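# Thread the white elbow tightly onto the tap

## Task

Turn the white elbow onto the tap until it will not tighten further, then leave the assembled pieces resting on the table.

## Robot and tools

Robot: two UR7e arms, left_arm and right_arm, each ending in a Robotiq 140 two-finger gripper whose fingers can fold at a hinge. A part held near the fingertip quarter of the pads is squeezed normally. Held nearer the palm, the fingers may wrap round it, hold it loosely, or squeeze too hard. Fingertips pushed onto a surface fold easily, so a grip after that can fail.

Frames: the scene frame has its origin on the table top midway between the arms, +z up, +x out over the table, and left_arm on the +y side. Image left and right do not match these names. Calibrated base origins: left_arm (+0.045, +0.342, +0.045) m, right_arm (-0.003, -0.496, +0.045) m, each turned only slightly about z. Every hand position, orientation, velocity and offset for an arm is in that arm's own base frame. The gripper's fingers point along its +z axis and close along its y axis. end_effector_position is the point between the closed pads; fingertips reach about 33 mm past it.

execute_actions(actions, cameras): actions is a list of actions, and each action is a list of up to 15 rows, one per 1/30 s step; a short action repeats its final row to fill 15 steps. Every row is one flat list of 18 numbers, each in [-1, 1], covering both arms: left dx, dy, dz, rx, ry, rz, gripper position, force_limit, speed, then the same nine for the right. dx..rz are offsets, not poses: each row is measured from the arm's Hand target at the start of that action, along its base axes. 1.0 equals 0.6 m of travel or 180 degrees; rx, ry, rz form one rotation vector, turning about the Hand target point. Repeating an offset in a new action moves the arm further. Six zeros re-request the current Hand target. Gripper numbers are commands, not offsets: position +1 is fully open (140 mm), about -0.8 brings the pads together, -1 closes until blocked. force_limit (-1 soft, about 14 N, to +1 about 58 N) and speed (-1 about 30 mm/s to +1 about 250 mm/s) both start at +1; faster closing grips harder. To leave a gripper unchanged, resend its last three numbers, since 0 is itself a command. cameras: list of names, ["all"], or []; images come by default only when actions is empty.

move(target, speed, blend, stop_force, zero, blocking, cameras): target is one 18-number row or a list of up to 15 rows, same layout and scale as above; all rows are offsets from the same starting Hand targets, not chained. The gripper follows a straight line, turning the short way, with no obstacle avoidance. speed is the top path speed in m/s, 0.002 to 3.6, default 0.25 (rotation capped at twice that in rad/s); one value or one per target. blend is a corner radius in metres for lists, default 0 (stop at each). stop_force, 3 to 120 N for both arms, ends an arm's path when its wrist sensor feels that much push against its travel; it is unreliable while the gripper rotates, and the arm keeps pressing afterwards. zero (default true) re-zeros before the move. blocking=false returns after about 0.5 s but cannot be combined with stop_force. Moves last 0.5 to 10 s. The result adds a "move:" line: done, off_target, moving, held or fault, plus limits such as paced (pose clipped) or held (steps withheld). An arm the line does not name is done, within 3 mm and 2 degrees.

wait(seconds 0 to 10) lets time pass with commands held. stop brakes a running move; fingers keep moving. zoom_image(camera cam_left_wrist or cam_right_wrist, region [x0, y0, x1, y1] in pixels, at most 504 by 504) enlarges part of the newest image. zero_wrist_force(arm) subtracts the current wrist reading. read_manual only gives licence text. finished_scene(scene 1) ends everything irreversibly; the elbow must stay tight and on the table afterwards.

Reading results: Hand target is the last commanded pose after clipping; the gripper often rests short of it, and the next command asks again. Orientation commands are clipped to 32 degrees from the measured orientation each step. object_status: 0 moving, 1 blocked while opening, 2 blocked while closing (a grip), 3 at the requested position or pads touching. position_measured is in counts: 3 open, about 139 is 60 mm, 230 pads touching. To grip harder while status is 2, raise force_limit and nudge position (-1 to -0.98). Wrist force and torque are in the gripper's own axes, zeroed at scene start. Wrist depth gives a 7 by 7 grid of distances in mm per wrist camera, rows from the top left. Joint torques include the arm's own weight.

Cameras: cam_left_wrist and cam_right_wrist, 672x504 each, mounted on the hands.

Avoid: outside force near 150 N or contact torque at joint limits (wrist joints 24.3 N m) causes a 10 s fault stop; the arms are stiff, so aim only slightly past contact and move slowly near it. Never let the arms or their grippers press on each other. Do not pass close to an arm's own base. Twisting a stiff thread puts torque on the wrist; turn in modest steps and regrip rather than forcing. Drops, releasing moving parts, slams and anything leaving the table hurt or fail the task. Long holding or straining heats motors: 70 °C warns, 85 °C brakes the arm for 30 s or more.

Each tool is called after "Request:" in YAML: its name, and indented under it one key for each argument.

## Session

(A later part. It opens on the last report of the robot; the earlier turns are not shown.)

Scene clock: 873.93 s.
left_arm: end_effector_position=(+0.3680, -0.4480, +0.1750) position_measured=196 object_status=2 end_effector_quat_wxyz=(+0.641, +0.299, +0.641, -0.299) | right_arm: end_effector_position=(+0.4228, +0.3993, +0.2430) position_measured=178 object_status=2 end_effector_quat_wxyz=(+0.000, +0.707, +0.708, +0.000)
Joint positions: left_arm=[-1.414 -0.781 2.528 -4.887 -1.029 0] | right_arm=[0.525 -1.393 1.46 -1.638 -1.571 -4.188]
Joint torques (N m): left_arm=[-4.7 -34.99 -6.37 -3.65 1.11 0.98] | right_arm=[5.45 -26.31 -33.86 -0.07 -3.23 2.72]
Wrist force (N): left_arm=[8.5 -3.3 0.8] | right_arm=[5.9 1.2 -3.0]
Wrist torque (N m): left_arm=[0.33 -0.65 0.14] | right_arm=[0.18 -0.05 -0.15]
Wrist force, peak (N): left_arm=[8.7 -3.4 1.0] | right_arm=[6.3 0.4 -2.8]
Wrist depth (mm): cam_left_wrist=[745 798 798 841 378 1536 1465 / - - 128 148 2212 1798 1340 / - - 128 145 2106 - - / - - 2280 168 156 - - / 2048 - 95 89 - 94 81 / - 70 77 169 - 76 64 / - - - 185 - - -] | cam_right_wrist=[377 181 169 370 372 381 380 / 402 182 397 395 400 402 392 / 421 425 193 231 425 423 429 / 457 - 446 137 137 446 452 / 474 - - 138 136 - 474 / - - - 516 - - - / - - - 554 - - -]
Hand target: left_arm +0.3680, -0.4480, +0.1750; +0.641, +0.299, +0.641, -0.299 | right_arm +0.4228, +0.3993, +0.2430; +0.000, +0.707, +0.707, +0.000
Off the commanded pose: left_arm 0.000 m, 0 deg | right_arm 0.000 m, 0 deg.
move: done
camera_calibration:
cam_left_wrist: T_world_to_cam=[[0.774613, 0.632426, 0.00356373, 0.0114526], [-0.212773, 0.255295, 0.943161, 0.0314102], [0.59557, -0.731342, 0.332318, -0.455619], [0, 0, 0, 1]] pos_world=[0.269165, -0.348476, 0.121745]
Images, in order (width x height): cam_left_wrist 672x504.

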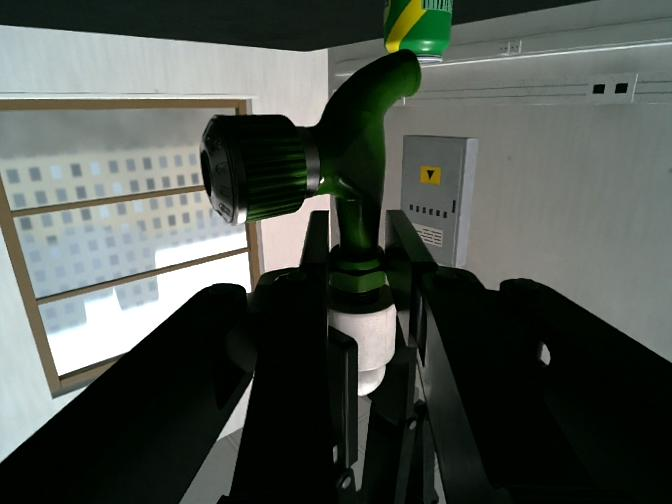

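Request:
move:
  target:
    - [0, 0, 0, 0, 0, 0, -1, 0, -1, 0.0036, -0.0012, -0.0003, 0, 0, -0.1667, -1, 0.5, -1]
    - [0, 0, 0, 0, 0, 0, -1, 0, -1, 0.0058, -0.0044, -0.0005, 0, 0, -0.3333, -1, 0.5, -1]
    - [0, 0, 0, 0, 0, 0, -1, 0, -1, 0.0062, -0.0083, -0.0008, 0, 0, -0.5, -1, 0.5, -1]
    - [0, 0, 0, 0, 0, 0, -1, 0, -1, 0.0045, -0.0119, -0.0010, 0, 0, -0.6667, -1, 0.5, -1]
    - [0, 0, 0, 0, 0, 0, -1, 0, -1, 0.0013, -0.0142, -0.0013, 0, 0, -0.8333, -1, 0.5, -1]
    - [0, 0, 0, 0, 0, 0, -1, 0, -1, -0.0027, -0.0145, -0.0015, 0, 0, -1.0, -1, 0.5, -1]
  speed: 0.3
  blend: [0.002, 0.002, 0.002, 0.002, 0.002, 0]
  cameras: ["cam_left_wrist", "cam_right_wrist"]

Request:
zoom_image:
  camera: "cam_left_wrist"
  region: [300, 240, 420, 360]

Scene clock: 888.10 s.
left_arm: end_effector_position=(+0.3681, -0.4480, +0.1750) position_measured=196 object_status=2 end_effector_quat_wxyz=(+0.641, +0.299, +0.641, -0.299) | right_arm: end_effector_position=(+0.4212, +0.3906, +0.2421) position_measured=178 object_status=2 end_effector_quat_wxyz=(+0.000, +0.708, -0.707, +0.000)
Joint positions: left_arm=[-1.414 -0.781 2.528 -4.887 -1.029 0] | right_arm=[0.514 -1.411 1.485 -1.646 -1.571 -1.059]
Joint torques (N m): left_arm=[12.86 -30.34 -2.83 -5.89 5.11 1.12] | right_arm=[14.3 -20.7 -29.52 2.77 2.12 3.01]
Wrist force (N): left_arm=[16.9 -7.2 -14.4] | right_arm=[4.1 -13.5 -8.8]
Wrist torque (N m): left_arm=[0.60 -1.11 0.15] | right_arm=[0.77 -0.03 -0.18]
Wrist force, peak (N): left_arm=[17.4 -10.6 -16.2] | right_arm=[5.7 -15.8 -10.5]
Wrist depth (mm): cam_left_wrist=[813 765 819 816 391 1626 1427 / 1728 1993 131 149 2011 1525 1465 / - - 131 148 2087 - 1484 / - - - 169 156 - 1638 / - - 95 83 - 94 - / - 70 77 173 - 76 64 / - - - 238 - - -] | cam_right_wrist=[- 379 380 382 381 385 383 / 404 400 400 401 399 403 400 / 422 428 439 419 - 424 425 / 450 454 442 137 139 449 455 / 467 - - 138 136 - 475 / - - - 517 - - - / - - - 539 - - -]
Hand target: left_arm +0.3680, -0.4480, +0.1750; +0.641, +0.299, +0.641, -0.299 | right_arm +0.4212, +0.3906, +0.2421; +0.000, +0.707, -0.707, +0.000
Off the commanded pose: left_arm 0.000 m, 0 deg | right_arm 0.000 m, 0 deg.
move: done
camera_calibration:
cam_left_wrist: T_world_to_cam=[[0.774599, 0.632443, 0.00362426, 0.0114549], [-0.212822, 0.255254, 0.943161, 0.0314094], [0.59557, -0.731342, 0.332317, -0.455619], [0, 0, 0, 1]] pos_world=[0.269165, -0.348476, 0.121745]
cam_right_wrist: T_world_to_cam=[[-0.999883, -0.00959467, -0.0119017, 0.436607], [-0.0129869, 0.943833, 0.330169, -0.434887], [0.00806539, 0.330285, -0.943847, 0.240072], [0, 0, 0, 1]] pos_world=[0.428972, 0.335358, 0.375374]

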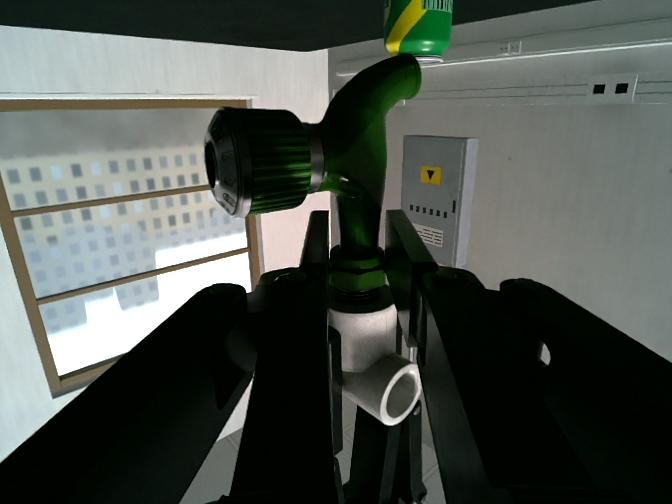

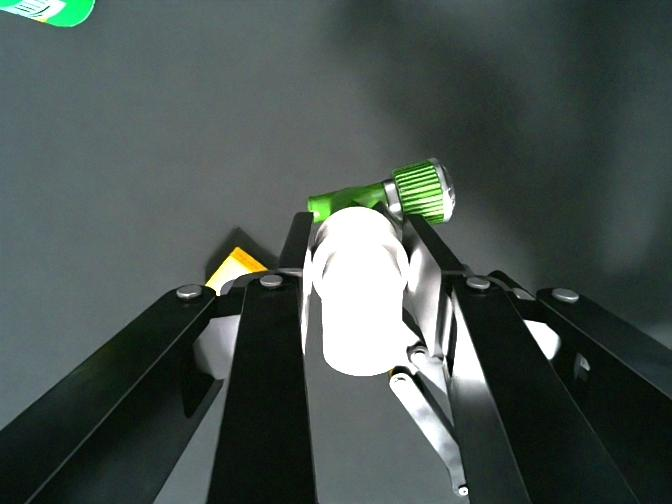

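Scaled by 4.200 from the camera's 672x504 image, which has a finer 960x720 frame.

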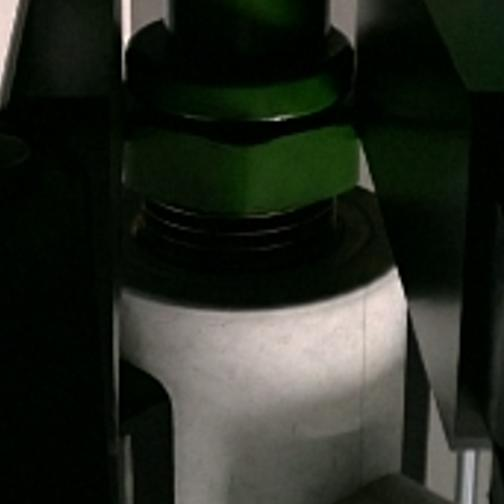

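Request:
move:
  target:
    - [0, 0, 0, 0, 0, 0, -1, 0, -1, -0.0020, 0.0006, -0.0003, 0, 0, -0.1667, -1, 0.5, -1]
    - [0, 0, 0, 0, 0, 0, -1, 0, -1, -0.0048, 0.0036, -0.0005, 0, 0, -0.3333, -1, 0.5, -1]
    - [0, 0, 0, 0, 0, 0, -1, 0, -1, -0.0057, 0.0077, -0.0008, 0, 0, -0.5, -1, 0.5, -1]
    - [0, 0, 0, 0, 0, 0, -1, 0, -1, -0.0044, 0.0116, -0.0010, 0, 0, -0.6667, -1, 0.5, -1]
    - [0, 0, 0, 0, 0, 0, -1, 0, -1, -0.0014, 0.0144, -0.0013, 0, 0, -0.8333, -1, 0.5, -1]
    - [0, 0, 0, 0, 0, 0, -1, 0, -1, 0.0027, 0.0153, -0.0015, 0, 0, -1.0, -1, 0.5, -1]
  speed: 0.3
  blend: [0.002, 0.002, 0.002, 0.002, 0.002, 0]
  cameras: ["cam_left_wrist"]

Request:
zoom_image:
  camera: "cam_left_wrist"
  region: [300, 240, 420, 360]

Scene clock: 912.00 s.
left_arm: end_effector_position=(+0.3680, -0.4480, +0.1750) position_measured=196 object_status=2 end_effector_quat_wxyz=(+0.641, +0.299, +0.641, -0.299) | right_arm: end_effector_position=(+0.4228, +0.3998, +0.2412) position_measured=178 object_status=2 end_effector_quat_wxyz=(+0.000, +0.707, +0.708, +0.000)
Joint positions: left_arm=[-1.414 -0.781 2.528 -4.887 -1.029 0] | right_arm=[0.526 -1.391 1.464 -1.642 -1.571 2.096]
Joint torques (N m): left_arm=[-5 -45.43 2.19 -4.87 0.24 1.23] | right_arm=[3.69 -21.55 -33.29 -1.51 -3.9 2.81]
Wrist force (N): left_arm=[15.2 1.4 3.3] | right_arm=[4.7 -5.1 -8.3]
Wrist torque (N m): left_arm=[0.17 -0.87 0.04] | right_arm=[0.18 -0.21 -0.13]
Wrist force, peak (N): left_arm=[20.6 -3.9 -13.5] | right_arm=[4.3 -13.1 -9.9]
Wrist depth (mm): cam_left_wrist=[737 822 979 813 389 1484 - / - - 2378 148 2048 1940 1446 / 2011 - 130 137 2212 1890 1676 / - - - 169 156 - 1798 / 1907 - 95 89 - 94 - / - 70 77 169 - 76 64 / - - - 184 - - -] | cam_right_wrist=[165 175 168 374 372 381 377 / 177 185 400 395 401 402 397 / 421 423 413 232 419 422 424 / 452 452 444 138 138 452 453 / 469 - - 138 137 - 467 / - - - 517 - - - / - - - 547 - - -]
Hand target: left_arm +0.3680, -0.4480, +0.1750; +0.641, +0.299, +0.641, -0.299 | right_arm +0.4228, +0.3998, +0.2412; +0.000, +0.707, +0.707, +0.000
Off the commanded pose: left_arm 0.000 m, 0 deg | right_arm 0.000 m, 0 deg.
move: done
camera_calibration:
cam_left_wrist: T_world_to_cam=[[0.774613, 0.632426, 0.00356373, 0.0114526], [-0.212773, 0.255295, 0.943161, 0.0314102], [0.59557, -0.731342, 0.332318, -0.455619], [0, 0, 0, 1]] pos_world=[0.269165, -0.348476, 0.121745]
Images, in order (width x height): cam_left_wrist 672x504.

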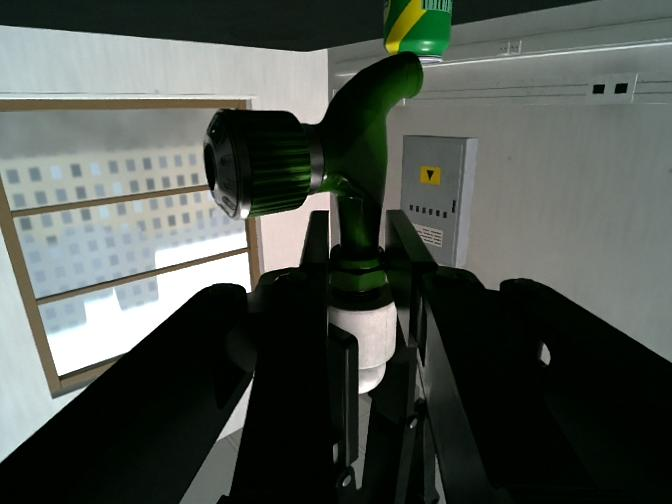

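Scaled by 4.200 from the camera's 672x504 image, which has a finer 960x720 frame.

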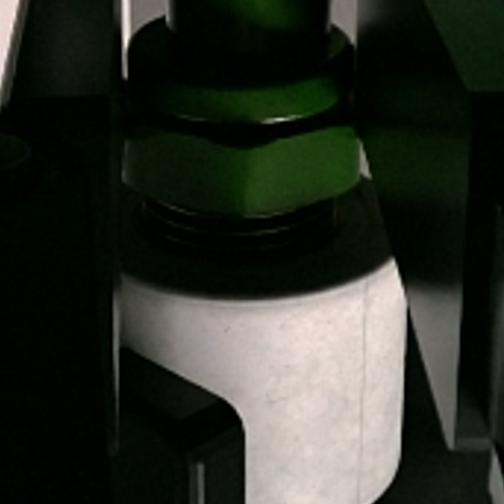

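Request:
move:
  target:
    - [0, 0, 0, 0, 0, 0, -1, 0, -1, 0, 0, 0, 0, 0, 0, -0.2, 0.5, -0.8]
    - [0, 0, 0, 0, 0, 0, -1, 0, -1, 0, 0, 0.1083, 0, 0, 0, -0.2, 0.5, -0.8]
    - [0, 0, 0, 0, 0, 0, -1, 0, -1, -0.0003, -0.0026, 0.1083, 0, 0, 0.6667, -0.2, 0.5, -0.8]
    - [0, 0, 0, 0, 0, 0, -1, 0, -1, -0.0006, -0.0052, 0.1083, 0, 0, -0.6667, -0.2, 0.5, -0.8]
    - [0, 0, 0, 0, 0, 0, -1, 0, -1, -0.0008, -0.0077, 0.1083, 0, 0, 0, -0.2, 0.5, -0.8]
    - [0, 0, 0, 0, 0, 0, -1, 0, -1, -0.0008, -0.0077, 0, 0, 0, 0, -0.2, 0.5, -0.8]
  speed: [0.1, 0.2, 0.7, 0.7, 0.7, 0.12]
  blend: [0, 0, 0.01, 0.01, 0, 0]
  cameras: ["cam_left_wrist", "cam_right_wrist"]

Scene clock: 948.37 s.
left_arm: end_effector_position=(+0.3680, -0.4480, +0.1750) position_measured=196 object_status=2 end_effector_quat_wxyz=(+0.641, +0.299, +0.641, -0.299) | right_arm: end_effector_position=(+0.4223, +0.3951, +0.2413) position_measured=154 object_status=3 end_effector_quat_wxyz=(+0.000, +0.707, +0.707, +0.000)
Joint positions: left_arm=[-1.414 -0.781 2.528 -4.887 -1.029 0] | right_arm=[0.52 -1.4 1.473 -1.643 -1.571 -4.194]
Joint torques (N m): left_arm=[-4.4 -27.95 7.72 -1.11 0.37 0.91] | right_arm=[-7.48 -27.63 -16.11 -4.57 2.55 -2.73]
Wrist force (N): left_arm=[3.8 -0.2 -2.8] | right_arm=[0.9 -0.4 -0.4]
Wrist torque (N m): left_arm=[0.07 -0.44 0.03] | right_arm=[-0.05 -0.19 -0.02]
Wrist force, peak (N): left_arm=[15.3 1.4 3.1] | right_arm=[4.8 -5.0 -8.4]
Wrist depth (mm): cam_left_wrist=[757 825 819 828 381 1569 1418 / - 1993 131 149 1975 1676 1494 / 1874 - 131 150 2168 - 1316 / - - - 168 157 1843 - / - - 95 83 - 96 87 / - 70 77 - - 76 64 / - - - - - - -] | cam_right_wrist=[- 393 168 375 393 357 387 / 403 181 393 393 400 400 400 / 422 424 195 228 424 422 417 / 450 453 440 136 148 443 445 / - 82 - 138 135 93 466 / - - - 525 514 - - / - - - 555 548 - -]
Hand target: left_arm +0.3680, -0.4480, +0.1750; +0.641, +0.299, +0.641, -0.299 | right_arm +0.4223, +0.3952, +0.2412; +0.000, +0.707, +0.707, +0.000
Off the commanded pose: left_arm 0.000 m, 0 deg | right_arm 0.000 m, 0 deg.
move: done
camera_calibration:
cam_left_wrist: T_world_to_cam=[[0.774613, 0.632426, 0.00356373, 0.0114526], [-0.212773, 0.255295, 0.943161, 0.0314102], [0.59557, -0.731342, 0.332318, -0.455619], [0, 0, 0, 1]] pos_world=[0.269165, -0.348476, 0.121745]
cam_right_wrist: T_world_to_cam=[[0.999887, 0.00915314, -0.0119584, -0.414126], [0.012588, -0.94387, 0.330076, 0.296302], [-0.00826591, -0.330189, -0.943879, 0.50571], [0, 0, 0, 1]] pos_world=[0.414529, 0.450441, 0.374574]

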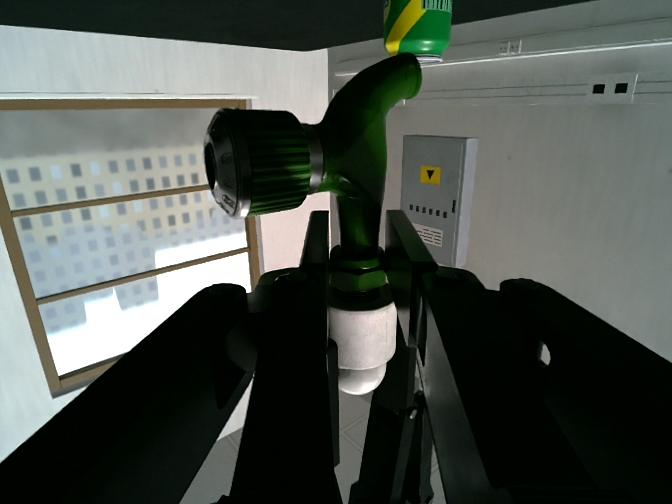

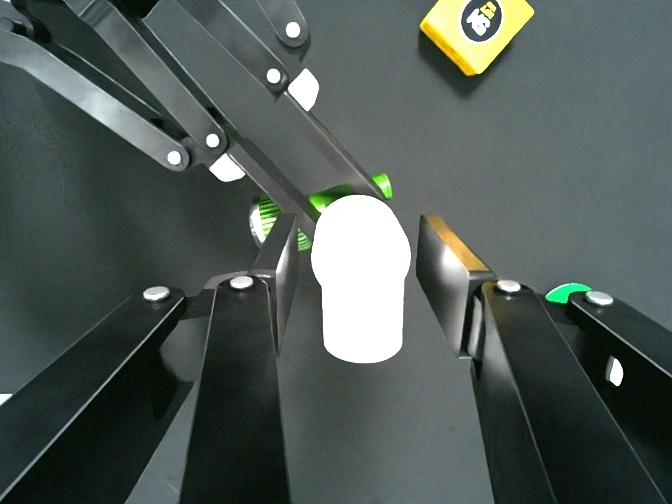

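Request:
move:
  target: [0, 0, 0, 0, 0, 0, -1, 0, -1, 0, 0, 0, 0, 0, 0, -1, 0.7, -1]
  cameras: ["cam_left_wrist", "cam_right_wrist"]

Request:
zoom_image:
  camera: "cam_left_wrist"
  region: [300, 240, 420, 360]

Scene clock: 952.23 s.
left_arm: end_effector_position=(+0.3680, -0.4480, +0.1750) position_measured=196 object_status=2 end_effector_quat_wxyz=(+0.641, +0.299, +0.641, -0.299) | right_arm: end_effector_position=(+0.4223, +0.3952, +0.2412) position_measured=178 object_status=0 end_effector_quat_wxyz=(+0.000, +0.707, +0.707, +0.000)
Joint positions: left_arm=[-1.414 -0.781 2.528 -4.887 -1.029 0] | right_arm=[0.52 -1.4 1.474 -1.644 -1.571 -4.194]
Joint torques (N m): left_arm=[-4.48 -28.12 11.09 -2.42 0.18 0.99] | right_arm=[-6.98 -28.23 -15.76 -2.87 2.14 -3.02]
Wrist force (N): left_arm=[9.9 0.1 -3.1] | right_arm=[0.4 -0.5 -4.8]
Wrist torque (N m): left_arm=[0.05 -0.65 0.05] | right_arm=[-0.03 -0.15 -0.02]
Wrist force, peak (N): left_arm=[9.9 0.1 -3.1] | right_arm=[0.3 -0.5 -5.0]
Wrist depth (mm): cam_left_wrist=[784 816 816 825 387 1688 - / 1676 - 130 - 2106 1907 1340 / - - 130 143 2212 1614 - / - - 2665 169 156 1638 1580 / - - 95 83 - 96 1626 / - 70 77 175 - 76 64 / - - - 200 - - -] | cam_right_wrist=[182 169 168 375 373 374 379 / 405 190 391 396 399 399 401 / 421 424 196 226 424 421 426 / 447 447 443 133 149 452 452 / 477 - - 138 135 - 471 / - - - 513 - - - / - - - 561 - - -]
Hand target: left_arm +0.3680, -0.4480, +0.1750; +0.641, +0.299, +0.641, -0.299 | right_arm +0.4223, +0.3952, +0.2412; +0.000, +0.707, +0.707, +0.000
Off the commanded pose: left_arm 0.000 m, 0 deg | right_arm 0.000 m, 0 deg.
move: done
camera_calibration:
cam_left_wrist: T_world_to_cam=[[0.774599, 0.632443, 0.00362426, 0.0114549], [-0.212822, 0.255254, 0.943161, 0.0314094], [0.59557, -0.731342, 0.332317, -0.455619], [0, 0, 0, 1]] pos_world=[0.269165, -0.348476, 0.121745]
cam_right_wrist: T_world_to_cam=[[0.999887, 0.00918588, -0.0118639, -0.414177], [0.0125877, -0.94387, 0.330077, 0.296334], [-0.00816592, -0.33019, -0.943879, 0.505574], [0, 0, 0, 1]] pos_world=[0.414529, 0.450441, 0.374474]

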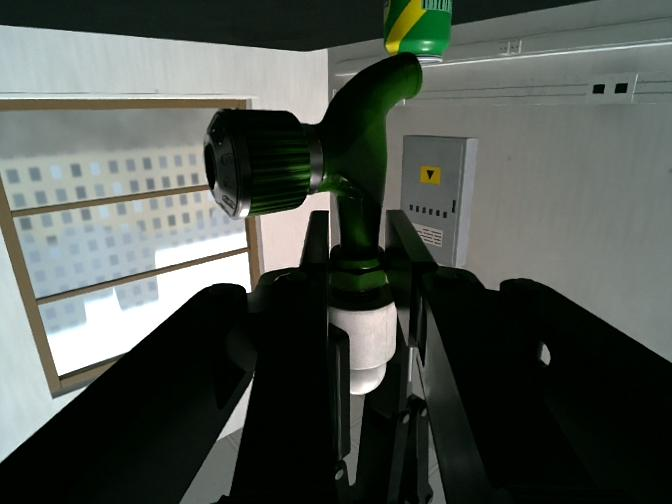

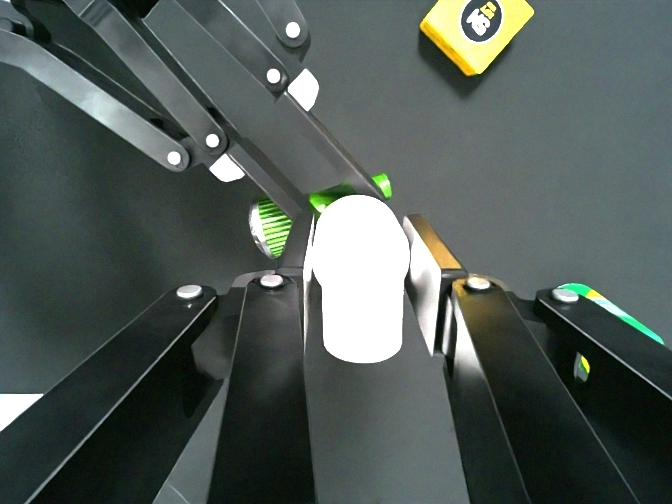

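Scaled by 4.200 from the camera's 672x504 image, which has a finer 960x720 frame.

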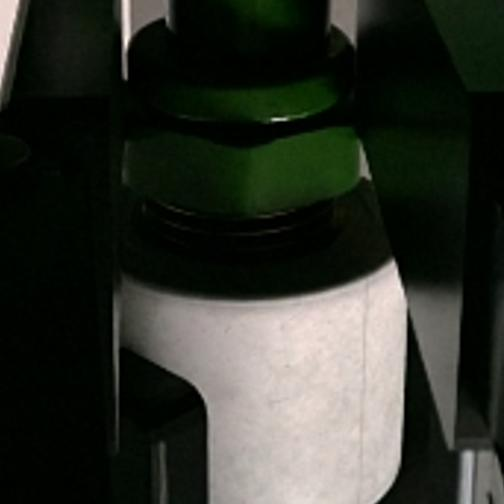

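Request:
move:
  target:
    - [0, 0, 0, 0, 0, 0, -1, 0, -1, 0, 0, -0.00076, 0, 0, -0.5, -1, 0.7, -1]
    - [0, 0, 0, 0, 0, 0, -1, 0, -1, 0, 0, -0.00151, 0, 0, -1.0, -1, 0.7, -1]
    - [0, 0, 0, 0, 0, 0, -1, 0, -1, 0, 0, -0.00227, 0, 0, 0.5, -1, 0.7, -1]
    - [0, 0, 0, 0, 0, 0, -1, 0, -1, 0, 0, -0.00302, 0, 0, 0, -1, 0.7, -1]
  speed: 0.5
  blend: [0.002, 0.002, 0.002, 0]
  cameras: ["cam_left_wrist"]

Request:
zoom_image:
  camera: "cam_left_wrist"
  region: [300, 240, 420, 360]

Scene clock: 965.47 s.
left_arm: end_effector_position=(+0.3680, -0.4480, +0.1750) position_measured=196 object_status=2 end_effector_quat_wxyz=(+0.641, +0.299, +0.641, -0.299) | right_arm: end_effector_position=(+0.4223, +0.3952, +0.2394) position_measured=178 object_status=2 end_effector_quat_wxyz=(+0.000, +0.707, +0.708, +0.000)
Joint positions: left_arm=[-1.414 -0.781 2.528 -4.887 -1.029 0] | right_arm=[0.52 -1.4 1.478 -1.648 -1.571 2.089]
Joint torques (N m): left_arm=[-5.01 -27.48 -8.7 -2.63 -0.18 1.17] | right_arm=[7.27 -24.85 -36.34 -1.35 -1.64 2.83]
Wrist force (N): left_arm=[8.6 0.3 -2.8] | right_arm=[0.3 -0.8 -4.0]
Wrist torque (N m): left_arm=[0.03 -0.61 0.04] | right_arm=[0.00 -0.17 -0.12]
Wrist force, peak (N): left_arm=[11.7 -0.9 -9.8] | right_arm=[-4.4 -6.2 -6.1]
Wrist depth (mm): cam_left_wrist=[765 768 983 828 389 1484 1391 / 1859 1874 131 149 2048 1907 1391 / - - 130 147 2234 1813 1494 / - 1688 - 166 157 1813 - / - - 95 89 - 96 1614 / - 70 77 175 - 76 64 / - - - 201 - - -] | cam_right_wrist=[186 173 166 377 368 369 377 / - 177 - 391 398 398 397 / 422 423 194 225 424 422 415 / 444 449 446 134 150 449 451 / 472 - - 137 136 - 474 / - - - 511 - - - / - - - - - - -]
Hand target: left_arm +0.3680, -0.4480, +0.1750; +0.641, +0.299, +0.641, -0.299 | right_arm +0.4223, +0.3952, +0.2394; +0.000, +0.707, +0.707, +0.000
Off the commanded pose: left_arm 0.000 m, 0 deg | right_arm 0.000 m, 0 deg.
move: done
camera_calibration:
cam_left_wrist: T_world_to_cam=[[0.774613, 0.632426, 0.00356373, 0.0114526], [-0.212773, 0.255295, 0.943161, 0.0314102], [0.59557, -0.731342, 0.332318, -0.455619], [0, 0, 0, 1]] pos_world=[0.269165, -0.348476, 0.121745]
Images, in order (width x height): cam_left_wrist 672x504.

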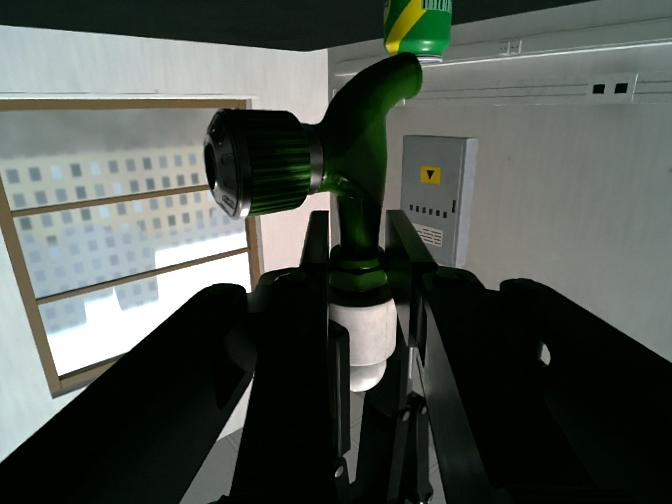

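Scaled by 4.200 from the camera's 672x504 image, which has a finer 960x720 frame.

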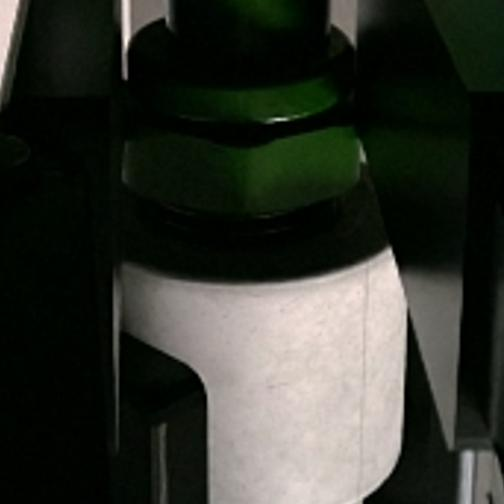

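Request:
move:
  target:
    - [0, 0, 0, 0, 0, 0, -1, 0, -1, 0, 0, -0.00076, 0, 0, -0.5, -1, 0.7, -1]
    - [0, 0, 0, 0, 0, 0, -1, 0, -1, 0, 0, -0.00151, 0, 0, -1.0, -1, 0.7, -1]
    - [0, 0, 0, 0, 0, 0, -1, 0, -1, 0, 0, -0.00193, 0, 0, 0.7222, -1, 0.7, -1]
  speed: 0.6
  blend: [0.002, 0.002, 0]

Scene clock: 978.50 s.
left_arm: end_effector_position=(+0.3680, -0.4480, +0.1750) position_measured=196 object_status=2 end_effector_quat_wxyz=(+0.641, +0.299, +0.641, -0.299) | right_arm: end_effector_position=(+0.4223, +0.3952, +0.2382) position_measured=178 object_status=2 end_effector_quat_wxyz=(+0.000, -0.343, +0.939, +0.000)
Joint positions: left_arm=[-1.414 -0.781 2.528 -4.887 -1.029 0] | right_arm=[0.52 -1.4 1.482 -1.653 -1.571 6.104]
Joint torques (N m): left_arm=[-4.03 -27.06 6.52 -3.03 -0.26 1.2] | right_arm=[7.67 -24.99 -32.88 0.38 -1.36 2.82]
Wrist force (N): left_arm=[7.0 -3.7 -4.0] | right_arm=[-4.2 -2.1 -2.6]
Wrist torque (N m): left_arm=[0.21 -0.54 0.10] | right_arm=[-0.17 -0.03 -0.12]
Wrist force, peak (N): left_arm=[11.9 -3.4 -11.3] | right_arm=[-2.2 -9.2 -6.6]
Wrist depth (mm): cam_left_wrist=[793 841 816 835 381 1569 1278 / - - 130 149 1874 1755 1465 / - - 131 138 2257 - - / - - - 169 156 - - / - - 95 96 - 96 1558 / - 70 77 172 - 76 64 / - - - 174 - - -] | cam_right_wrist=[376 376 379 374 378 374 376 / 397 400 398 395 393 390 181 / 416 421 427 225 213 187 194 / - 447 438 134 139 204 211 / - - - 137 135 - 205 / - - - 507 - - - / - - - 539 - - -]
Hand target: left_arm +0.3680, -0.4480, +0.1750; +0.641, +0.299, +0.641, -0.299 | right_arm +0.4223, +0.3952, +0.2382; +0.000, -0.342, +0.940, +0.000
Off the commanded pose: left_arm 0.000 m, 0 deg | right_arm 0.000 m, 0 deg.
move: done

Request:
move:
  target:
    - [0, 0, 0, 0, 0, 0, -1, 0, -1, 0, 0, 0, 0, 0, 0, -0.2, 0.5, -0.8]
    - [0, 0, 0, 0, 0, 0, -1, 0, -1, 0, 0, 0.1083, 0, 0, 0, -0.2, 0.5, -0.8]
    - [0, 0, 0, 0, 0, 0, -1, 0, -1, 0, 0, 0.1083, 0, 0, 0.75, -0.2, 0.5, -0.8]
    - [0, 0, 0, 0, 0, 0, -1, 0, -1, 0, 0, 0.1083, 0, 0, -0.5, -0.2, 0.5, -0.8]
    - [0, 0, 0, 0, 0, 0, -1, 0, -1, 0, 0, 0.1083, 0, 0, 0.25, -0.2, 0.5, -0.8]
    - [0, 0, 0, 0, 0, 0, -1, 0, -1, 0, 0, 0.1083, 0, 0, 1.0, -0.2, 0.5, -0.8]
  speed: [0.1, 0.2, 0.9, 0.9, 0.9, 0.9]
  blend: [0, 0, 0.01, 0.01, 0.01, 0]
  cameras: ["cam_left_wrist", "cam_right_wrist"]

Scene clock: 993.80 s.
left_arm: end_effector_position=(+0.3680, -0.4480, +0.1750) position_measured=196 object_status=2 end_effector_quat_wxyz=(+0.641, +0.299, +0.641, -0.299) | right_arm: end_effector_position=(+0.4223, +0.3951, +0.3033) position_measured=154 object_status=3 end_effector_quat_wxyz=(+0.000, +0.940, +0.342, +0.000)
Joint positions: left_arm=[-1.414 -0.781 2.528 -4.887 -1.029 0] | right_arm=[0.519 -1.4 1.315 -1.486 -1.57 -3.321]
Joint torques (N m): left_arm=[-3.33 -29.32 -8.59 -4.64 -0.38 1.18] | right_arm=[-8.39 -32.35 -36.09 -1.32 2.19 -2.88]
Wrist force (N): left_arm=[3.7 -0.2 -2.9] | right_arm=[0.7 -1.3 -0.9]
Wrist torque (N m): left_arm=[0.06 -0.41 0.03] | right_arm=[-0.26 -0.13 -0.03]
Wrist force, peak (N): left_arm=[7.1 -4.0 -4.1] | right_arm=[-4.5 -2.0 -3.0]
Wrist depth (mm): cam_left_wrist=[793 768 835 835 393 1651 - / 1798 2029 131 150 2257 1591 1446 / 1813 1591 131 151 2147 - - / 1975 - - 168 157 1874 1676 / - - 95 83 - 94 1547 / - 70 77 238 - 76 64 / - - - 183 - - -] | cam_right_wrist=[438 439 431 436 433 438 423 / 452 457 460 460 460 464 462 / 249 476 481 195 487 485 490 / 265 270 120 514 147 516 516 / - 82 - 555 147 - 542 / - - - 587 590 - - / - - - 642 635 - -]
Hand target: left_arm +0.3680, -0.4480, +0.1750; +0.641, +0.299, +0.641, -0.299 | right_arm +0.4223, +0.3952, +0.3032; +0.000, +0.940, +0.342, +0.000
Off the commanded pose: left_arm 0.000 m, 0 deg | right_arm 0.000 m, 0 deg.
move: done
camera_calibration:
cam_left_wrist: T_world_to_cam=[[0.774599, 0.632443, 0.00362426, 0.0114549], [-0.212822, 0.255254, 0.943161, 0.0314094], [0.59557, -0.731342, 0.332317, -0.455619], [0, 0, 0, 1]] pos_world=[0.269165, -0.348476, 0.121745]
cam_right_wrist: T_world_to_cam=[[0.649466, -0.760299, -0.0117893, 0.0386372], [-0.715243, -0.616094, 0.329931, 0.453727], [-0.25811, -0.205847, -0.943931, 0.620615], [0, 0, 0, 1]] pos_world=[0.459619, 0.436666, 0.436575]

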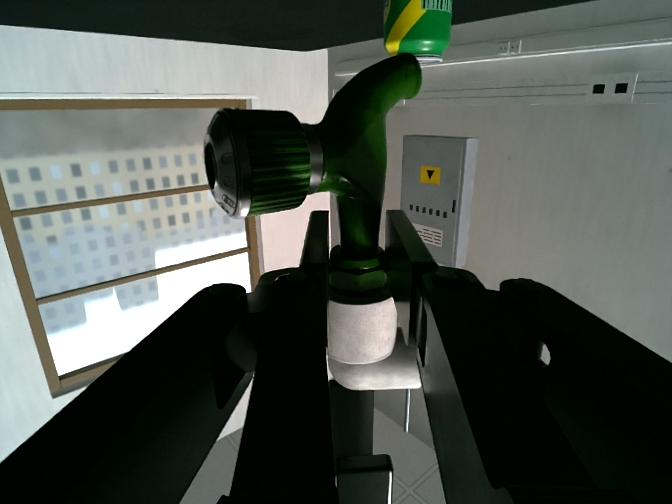

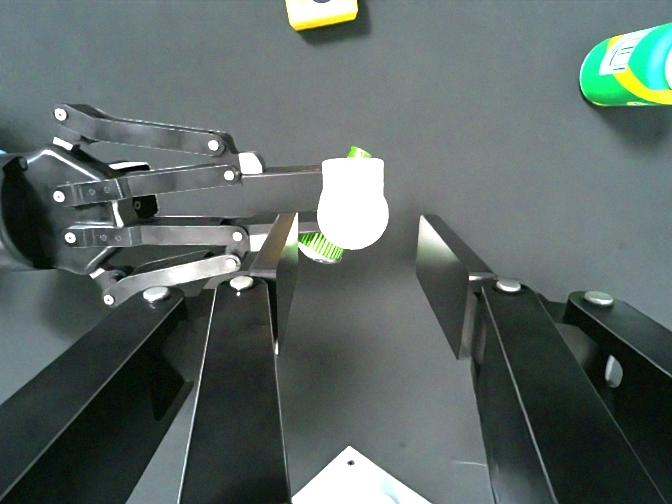

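Request:
move:
  target:
    - [0, 0, 0, 0, 0, 0, -1, 0, -1, 0, 0, -0.1083, 0, 0, 0, -0.2, 0.5, -0.8]
    - [0, 0, 0, 0, 0, 0, -1, 0, -1, 0, 0, -0.1083, 0, 0, 0, -1, 0.7, -1]
  speed: [0.12, 0.1]
  cameras: ["cam_left_wrist", "cam_right_wrist"]

Scene clock: 999.73 s.
left_arm: end_effector_position=(+0.3680, -0.4480, +0.1750) position_measured=196 object_status=2 end_effector_quat_wxyz=(+0.641, +0.299, +0.641, -0.299) | right_arm: end_effector_position=(+0.4223, +0.3952, +0.2382) position_measured=178 object_status=0 end_effector_quat_wxyz=(+0.000, +0.940, +0.342, +0.000)
Joint positions: left_arm=[-1.414 -0.781 2.528 -4.887 -1.029 0] | right_arm=[0.519 -1.4 1.481 -1.652 -1.57 -3.321]
Joint torques (N m): left_arm=[-2.76 -29.14 -7.68 -4.35 -0.5 0.77] | right_arm=[-0.86 -27.47 -14.91 -4.13 0.95 -1.93]
Wrist force (N): left_arm=[9.9 0.3 -1.8] | right_arm=[-0.1 -2.0 -5.1]
Wrist torque (N m): left_arm=[0.06 -0.59 0.03] | right_arm=[-0.17 -0.10 -0.01]
Wrist force, peak (N): left_arm=[9.9 0.3 -2.2] | right_arm=[0.1 -1.8 -5.2]
Wrist depth (mm): cam_left_wrist=[750 801 970 992 387 1536 1357 / 1755 - 128 - 2353 1688 1591 / - - 130 149 2106 1975 - / - - - 169 156 - - / - - 95 96 - 94 1614 / - 70 77 172 - 76 64 / - - - 174 - - -] | cam_right_wrist=[376 379 374 376 377 377 372 / 391 392 397 400 397 396 398 / 253 187 196 412 410 - 408 / 202 213 215 130 134 448 447 / 222 - - 474 117 - - / - - - 510 - - - / - - - 552 - - -]
Hand target: left_arm +0.3680, -0.4480, +0.1750; +0.641, +0.299, +0.641, -0.299 | right_arm +0.4223, +0.3952, +0.2382; +0.000, +0.940, +0.342, +0.000
Off the commanded pose: left_arm 0.000 m, 0 deg | right_arm 0.000 m, 0 deg.
move: done
camera_calibration:
cam_left_wrist: T_world_to_cam=[[0.774613, 0.632426, 0.00356373, 0.0114526], [-0.212773, 0.255295, 0.943161, 0.0314102], [0.59557, -0.731342, 0.332318, -0.455619], [0, 0, 0, 1]] pos_world=[0.269165, -0.348476, 0.121745]
cam_right_wrist: T_world_to_cam=[[0.649669, -0.760125, -0.0118712, 0.0377323], [-0.715018, -0.616272, 0.330089, 0.475089], [-0.258224, -0.20596, -0.943875, 0.559341], [0, 0, 0, 1]] pos_world=[0.459619, 0.436667, 0.371574]

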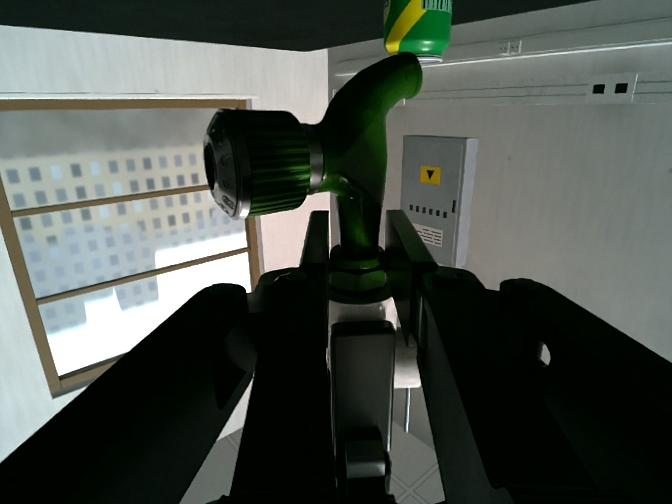

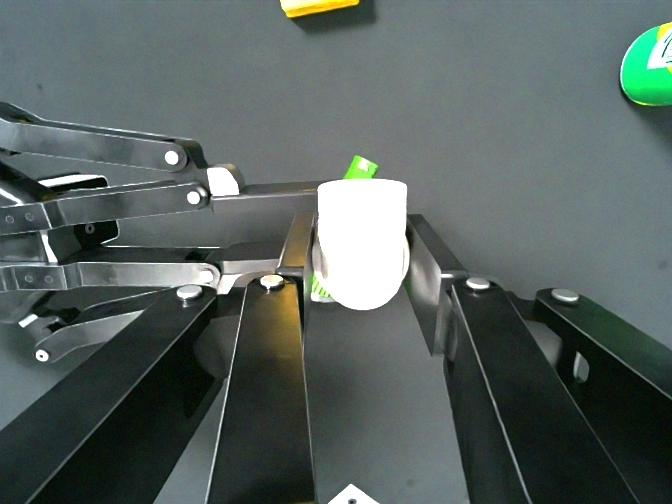

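Request:
move:
  target:
    - [0, 0, 0, 0, 0, 0, -1, 0, -1, 0, 0, -0.00076, 0, 0, -0.5, -1, 0.7, -1]
    - [0, 0, 0, 0, 0, 0, -1, 0, -1, 0, 0, -0.00151, 0, 0, -1.0, -1, 0.7, -1]
    - [0, 0, 0, 0, 0, 0, -1, 0, -1, 0, 0, -0.00227, 0, 0, 0.5, -1, 0.7, -1]
    - [0, 0, 0, 0, 0, 0, -1, 0, -1, 0, 0, -0.00302, 0, 0, 0, -1, 0.7, -1]
  speed: 0.6
  blend: [0.002, 0.002, 0.002, 0]
  cameras: ["cam_left_wrist"]

Request:
zoom_image:
  camera: "cam_left_wrist"
  region: [300, 240, 420, 360]

Scene clock: 1010.23 s.
left_arm: end_effector_position=(+0.3681, -0.4480, +0.1750) position_measured=232 object_status=3 end_effector_quat_wxyz=(+0.641, +0.299, +0.641, -0.299) | right_arm: end_effector_position=(+0.4223, +0.3951, +0.2364) position_measured=178 object_status=2 end_effector_quat_wxyz=(+0.000, +0.939, +0.343, +0.000)
Joint positions: left_arm=[-1.414 -0.781 2.528 -4.887 -1.029 0] | right_arm=[0.519 -1.399 1.485 -1.656 -1.57 2.961]
Joint torques (N m): left_arm=[-10.86 -29.5 -5.49 -3.8 -6.96 1.21] | right_arm=[9.99 -23.93 -37.02 -4.51 1.09 3.01]
Wrist force (N): left_arm=[9.8 11.0 -7.4] | right_arm=[-13.6 3.8 -4.8]
Wrist torque (N m): left_arm=[-0.26 -0.68 -0.07] | right_arm=[-0.48 -0.07 -0.18]
Wrist force, peak (N): left_arm=[11.3 -7.0 -27.6] | right_arm=[-12.3 22.3 -6.9]
Wrist depth (mm): cam_left_wrist=[841 828 970 970 390 1626 1400 / - 2106 2147 130 2029 1784 1515 / - 2190 146 136 2087 - 1536 / - - - 149 2127 - 1728 / - 2190 85 83 95 1828 2011 / - - 76 - - 77 61 / - - - - - - -] | cam_right_wrist=[372 372 372 370 376 379 374 / 391 397 393 398 396 400 402 / 187 186 413 137 416 416 415 / - 195 192 133 139 446 445 / 214 - - 482 - - 467 / - - - 502 - - - / - - - 556 - - -]
Hand target: left_arm +0.3680, -0.4480, +0.1750; +0.641, +0.299, +0.641, -0.299 | right_arm +0.4223, +0.3952, +0.2364; +0.000, +0.940, +0.342, +0.000
Off the commanded pose: left_arm 0.000 m, 0 deg | right_arm 0.000 m, 0 deg.
move: done
camera_calibration:
cam_left_wrist: T_world_to_cam=[[0.774553, 0.632498, 0.00359712, 0.0114902], [-0.212808, 0.255239, 0.943168, 0.0313995], [0.595634, -0.731299, 0.332297, -0.455619], [0, 0, 0, 1]] pos_world=[0.269165, -0.348476, 0.121745]
Images, in order (width x height): cam_left_wrist 672x504.

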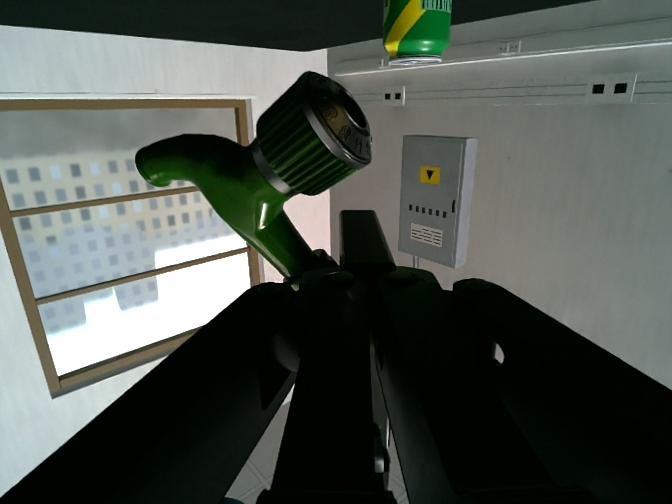

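Scaled by 4.200 from the camera's 672x504 image, which has a finer 960x720 frame.

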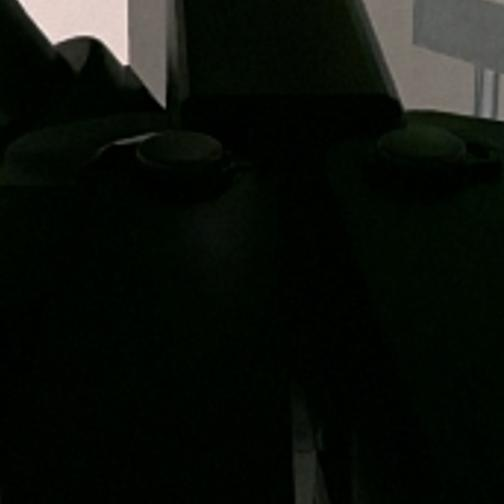

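Request:
move:
  target: [-0.1072, 0.1277, 0, 0, 0, 0, -1, 0, -1, 0, 0, 0, 0, 0, 0, -1, 0.7, -1]
  speed: 0.1
  cameras: ["all"]

Scene clock: 1016.47 s.
left_arm: end_effector_position=(+0.3436, -0.4180, +0.1753) position_measured=232 object_status=3 end_effector_quat_wxyz=(+0.639, +0.301, +0.642, -0.299) | right_arm: end_effector_position=(+0.4223, +0.3952, +0.2364) position_measured=178 object_status=2 end_effector_quat_wxyz=(+0.000, +0.940, +0.342, +0.000)
Joint positions: left_arm=[-1.51 -0.736 2.64 -5.04 -0.937 -0.003] | right_arm=[0.519 -1.399 1.485 -1.656 -1.57 2.962]
Joint torques (N m): left_arm=[9 -40.42 -4.77 0.31 -2.7 1.62] | right_arm=[-8.63 -43.57 -32.55 -3.99 0.49 2.81]
Wrist force (N): left_arm=[3.2 -1.1 -2.6] | right_arm=[0.5 -2.7 0.7]
Wrist torque (N m): left_arm=[-0.14 -0.65 0.13] | right_arm=[-0.55 -0.07 -0.09]
Wrist force, peak (N): left_arm=[9.6 11.3 -7.5] | right_arm=[-13.8 4.4 -5.1]
Wrist depth (mm): cam_left_wrist=[790 782 813 992 447 1638 1536 / 1813 - - 168 2304 1874 1215 / - 2457 190 178 2168 2280 - / 2067 - - 150 2280 - - / - - 85 83 95 94 - / - - 76 - - 76 61 / - - - - - - -] | cam_right_wrist=[372 362 380 373 375 374 369 / 396 397 394 395 396 395 392 / 195 407 413 138 420 417 431 / 193 191 189 134 152 444 446 / 205 82 - 468 - - 467 / - - - 512 - - - / - - - 542 - - -]
Hand target: left_arm +0.3437, -0.4180, +0.1753; +0.639, +0.301, +0.642, -0.299 (not the last commanded pose) | right_arm +0.4223, +0.3952, +0.2364; +0.000, +0.940, +0.342, +0.000
Off the commanded pose: left_arm 0.061 m, 0 deg | right_arm 0.000 m, 0 deg.
move: held (left_arm; a check stopped the path); limits=held
pose unreachable (left arm): on one or more control steps of this call, first in action 0 (counted from 0), this arm could not follow its commanded pose, so it was not sent that pose on those steps. It may still have moved: this result reports where it is.
cause: moving toward the commanded pose would bring two parts of the arm too close to each other (joints 3 (elbow) to 5 (wrist 2) lie between them).
camera_calibration:
cam_left_wrist: T_world_to_cam=[[0.776934, 0.629569, 0.00409873, 0.00934447], [-0.209957, 0.252954, 0.944422, 0.0161103], [0.593542, -0.734614, 0.328711, -0.419264], [0, 0, 0, 1]] pos_world=[0.244973, -0.317955, 0.122563]
cam_right_wrist: T_world_to_cam=[[0.649669, -0.760125, -0.0118712, 0.0377098], [-0.715018, -0.616272, 0.330089, 0.475716], [-0.258224, -0.20596, -0.943875, 0.557547], [0, 0, 0, 1]] pos_world=[0.459619, 0.436667, 0.369674]

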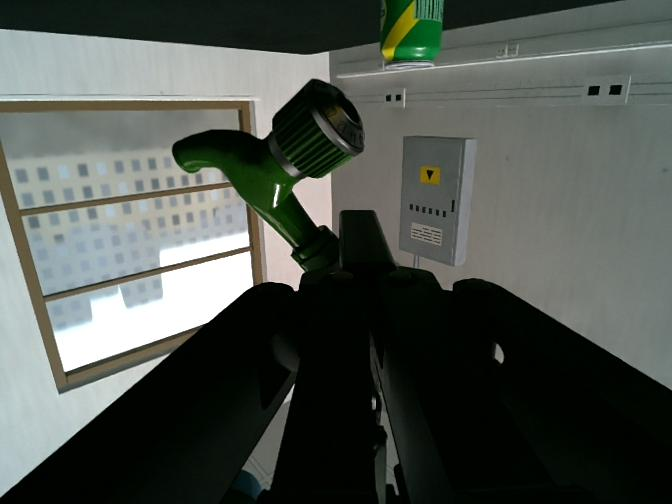

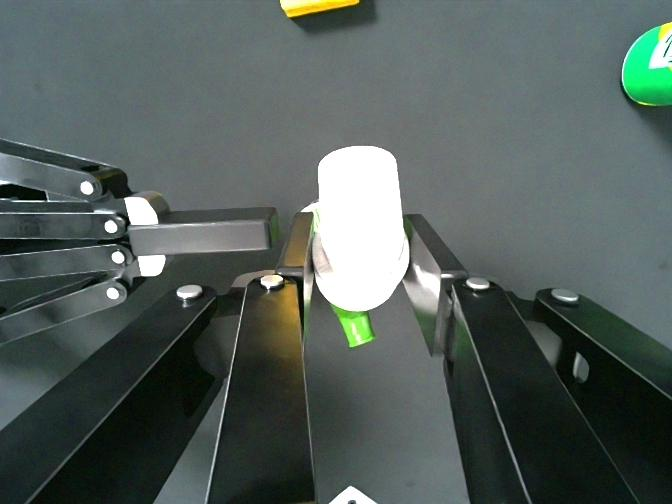

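Request:
move:
  target:
    - [0, 0, 0, 0, 0, 0, -1, 0, -1, 0.07, -0.0717, 0.0667, 0, 0, 0, -1, 0.7, -1]
    - [0, 0, 0, 0, 0, 0, 1, 0, 0, 0.07, -0.0717, 0.0667, 0, 0, 0, -1, 0.7, -1]
  speed: 0.1
  cameras: ["all"]

Request:
zoom_image:
  camera: "cam_left_wrist"
  region: [200, 100, 480, 400]

Scene clock: 1037.57 s.
left_arm: end_effector_position=(+0.3436, -0.4180, +0.1753) position_measured=3 object_status=0 end_effector_quat_wxyz=(+0.639, +0.301, +0.642, -0.299) | right_arm: end_effector_position=(+0.4643, +0.3521, +0.2764) position_measured=178 object_status=2 end_effector_quat_wxyz=(+0.000, +0.940, +0.342, +0.000)
Joint positions: left_arm=[-1.51 -0.736 2.64 -5.039 -0.938 -0.003] | right_arm=[0.418 -1.392 1.374 -1.552 -1.57 2.86]
Joint torques (N m): left_arm=[5.97 -40.67 -3.38 -0.49 -1.18 -1.13] | right_arm=[-7.48 -28.44 -37.17 -1.45 2.36 -2.74]
Wrist force (N): left_arm=[3.5 -1.2 -2.4] | right_arm=[0.1 -2.7 0.4]
Wrist torque (N m): left_arm=[-0.17 -0.78 0.12] | right_arm=[-0.55 0.02 0.00]
Wrist force, peak (N): left_arm=[3.5 -1.4 -2.6] | right_arm=[0.0 -3.8 1.2]
Wrist depth (mm): cam_left_wrist=[798 914 804 983 442 687 1455 / - 1923 - - 2280 1418 1515 / - - - 250 2168 1828 - / 2127 128 2731 277 2234 2190 122 / - 119 - 275 2633 - 116 / - - - 282 2665 - - / - - 510 289 360 - -] | cam_right_wrist=[411 410 416 409 412 412 388 / 434 428 434 438 430 436 446 / 457 456 451 138 463 - 462 / 491 486 479 134 150 481 490 / 513 - - 522 - - 510 / - - - 556 - - - / - - - 598 - - -]
Hand target: left_arm +0.3437, -0.4180, +0.1753; +0.639, +0.301, +0.642, -0.299 | right_arm +0.4643, +0.3521, +0.2764; +0.000, +0.940, +0.342, +0.000
Off the commanded pose: left_arm 0.000 m, 0 deg | right_arm 0.000 m, 0 deg.
move: done
camera_calibration:
cam_left_wrist: T_world_to_cam=[[0.776958, 0.629539, 0.00418001, 0.00924103], [-0.209991, 0.252894, 0.94443, 0.0161198], [0.593498, -0.73466, 0.328686, -0.419324], [0, 0, 0, 1]] pos_world=[0.245073, -0.317955, 0.122563]
cam_right_wrist: T_world_to_cam=[[0.649669, -0.760125, -0.0118712, -0.0218617], [-0.715018, -0.616272, 0.330089, 0.465949], [-0.258224, -0.20596, -0.943875, 0.597365], [0, 0, 0, 1]] pos_world=[0.501619, 0.393567, 0.409774]

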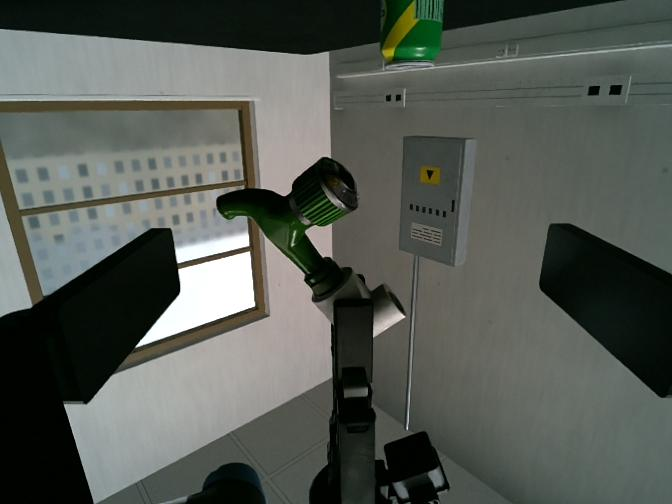

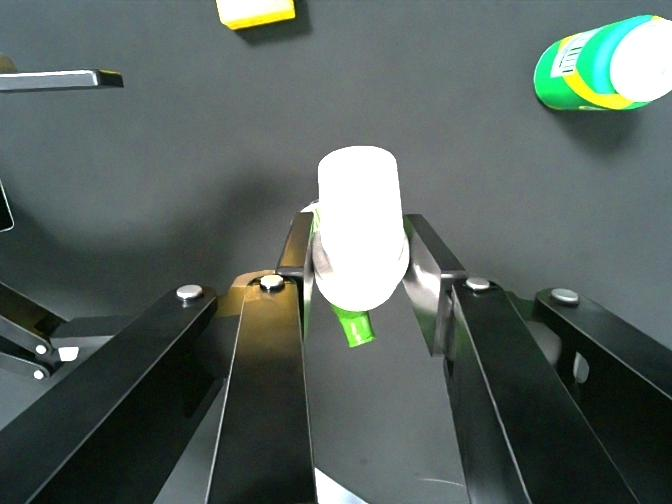

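Scaled by 1.680 from the camera's 672x504 image, which has a finer 960x720 frame.

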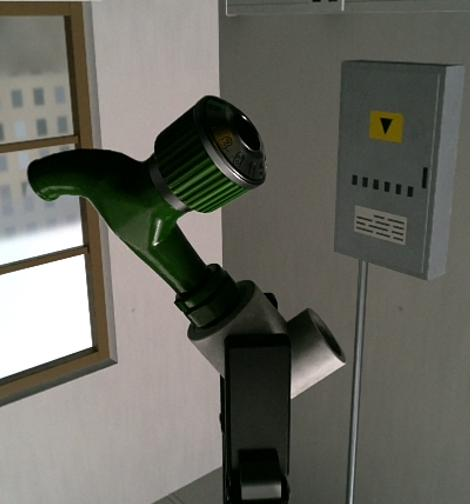

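Request:
zoom_image:
  camera: "cam_left_wrist"
  region: [290, 235, 420, 345]

Scaled by 3.877 from the camera's 672x504 image, which has a finer 960x720 frame.

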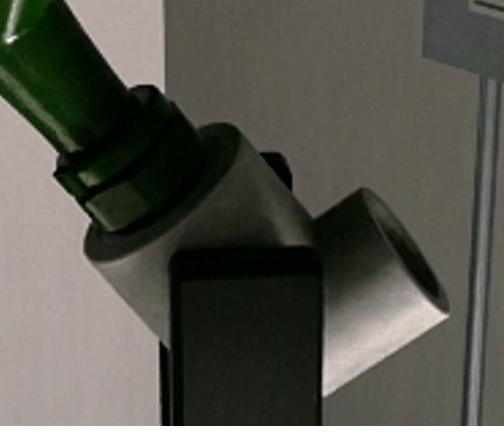

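Request:
move:
  target:
    - [0, 0, 0, 0, 0, 0, 1, 0, 0, -0.0158, -0.0132, -0.0057, 0.1107, -0.1319, 0, -1, 0.7, -1]
    - [0, 0, 0, 0, 0, 0, 1, 0, 0, 0.0002, 0.0207, -0.0057, -0.0912, -0.1943, -0.7024, -1, 0.7, -1]
  speed: 0.3
  blend: [0.003, 0]
  cameras: ["all"]

Request:
zoom_image:
  camera: "cam_left_wrist"
  region: [200, 100, 480, 400]

Scene clock: 1100.10 s.
left_arm: end_effector_position=(+0.3437, -0.4180, +0.1753) position_measured=3 object_status=3 end_effector_quat_wxyz=(+0.639, +0.301, +0.642, -0.299) | right_arm: end_effector_position=(+0.4644, +0.3645, +0.2730) position_measured=178 object_status=2 end_effector_quat_wxyz=(+0.189, +0.680, -0.683, +0.189)
Joint positions: left_arm=[-1.51 -0.736 2.64 -5.039 -0.938 -0.003] | right_arm=[0.654 -1.069 0.97 -1.12 -1.99 5.446]
Joint torques (N m): left_arm=[1.46 -33.06 4.38 -3.63 2.93 -0.88] | right_arm=[-8.54 -42.76 -36.89 -0.32 0.92 2.42]
Wrist force (N): left_arm=[3.2 -1.1 -2.5] | right_arm=[0.5 -2.6 1.3]
Wrist torque (N m): left_arm=[-0.15 -0.73 0.12] | right_arm=[-0.60 -0.30 0.03]
Wrist force, peak (N): left_arm=[3.5 -1.3 -2.8] | right_arm=[0.7 -3.9 1.0]
Wrist depth (mm): cam_left_wrist=[730 796 801 941 448 1614 1436 / - - 2910 2765 1828 2127 1418 / - - - 273 2190 2485 - / - 127 - 2836 2353 1975 122 / - 119 2404 282 2378 - 116 / - - 3351 267 308 - - / - 2280 - 255 284 2168 -] | cam_right_wrist=[536 536 533 533 538 538 540 / 506 507 522 513 520 518 512 / 504 - 490 138 496 497 501 / 471 475 476 134 151 478 478 / 457 - - 452 - - 467 / - - - 447 - - - / - - - 424 - - -]
Hand target: left_arm +0.3437, -0.4180, +0.1753; +0.639, +0.301, +0.642, -0.299 | right_arm +0.4644, +0.3646, +0.2730; +0.189, +0.680, -0.683, +0.188
Off the commanded pose: left_arm 0.000 m, 0 deg | right_arm 0.000 m, 0 deg.
move: done
camera_calibration:
cam_left_wrist: T_world_to_cam=[[0.776958, 0.629539, 0.00418001, 0.00924103], [-0.209991, 0.252894, 0.94443, 0.0161198], [0.593498, -0.73466, 0.328686, -0.419324], [0, 0, 0, 1]] pos_world=[0.245073, -0.317955, 0.122563]
cam_right_wrist: T_world_to_cam=[[-0.99994, -0.00941479, -0.00557985, 0.478186], [-0.00808646, 0.979152, -0.202968, -0.289512], [0.00737442, -0.202911, -0.97917, 0.481842], [0, 0, 0, 1]] pos_world=[0.472263, 0.385749, 0.415711]

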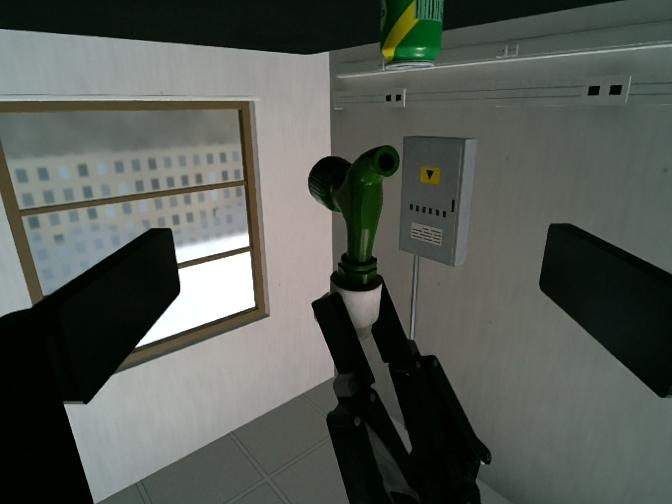

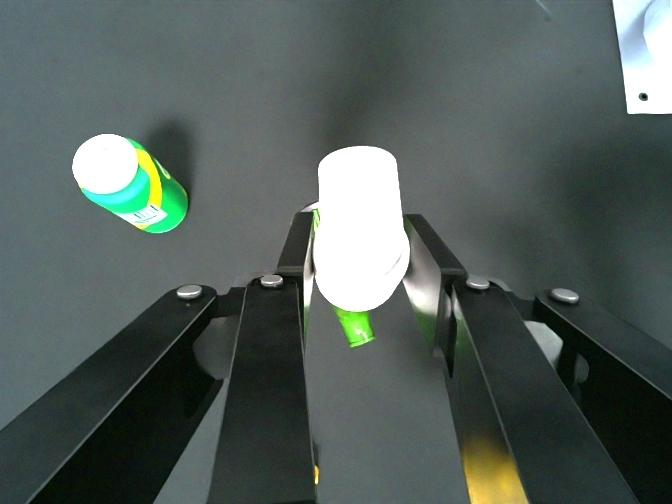

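Scaled by 1.680 from the camera's 672x504 image, which has a finer 960x720 frame.

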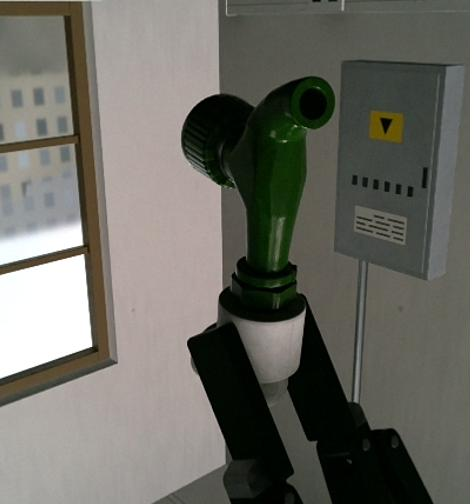

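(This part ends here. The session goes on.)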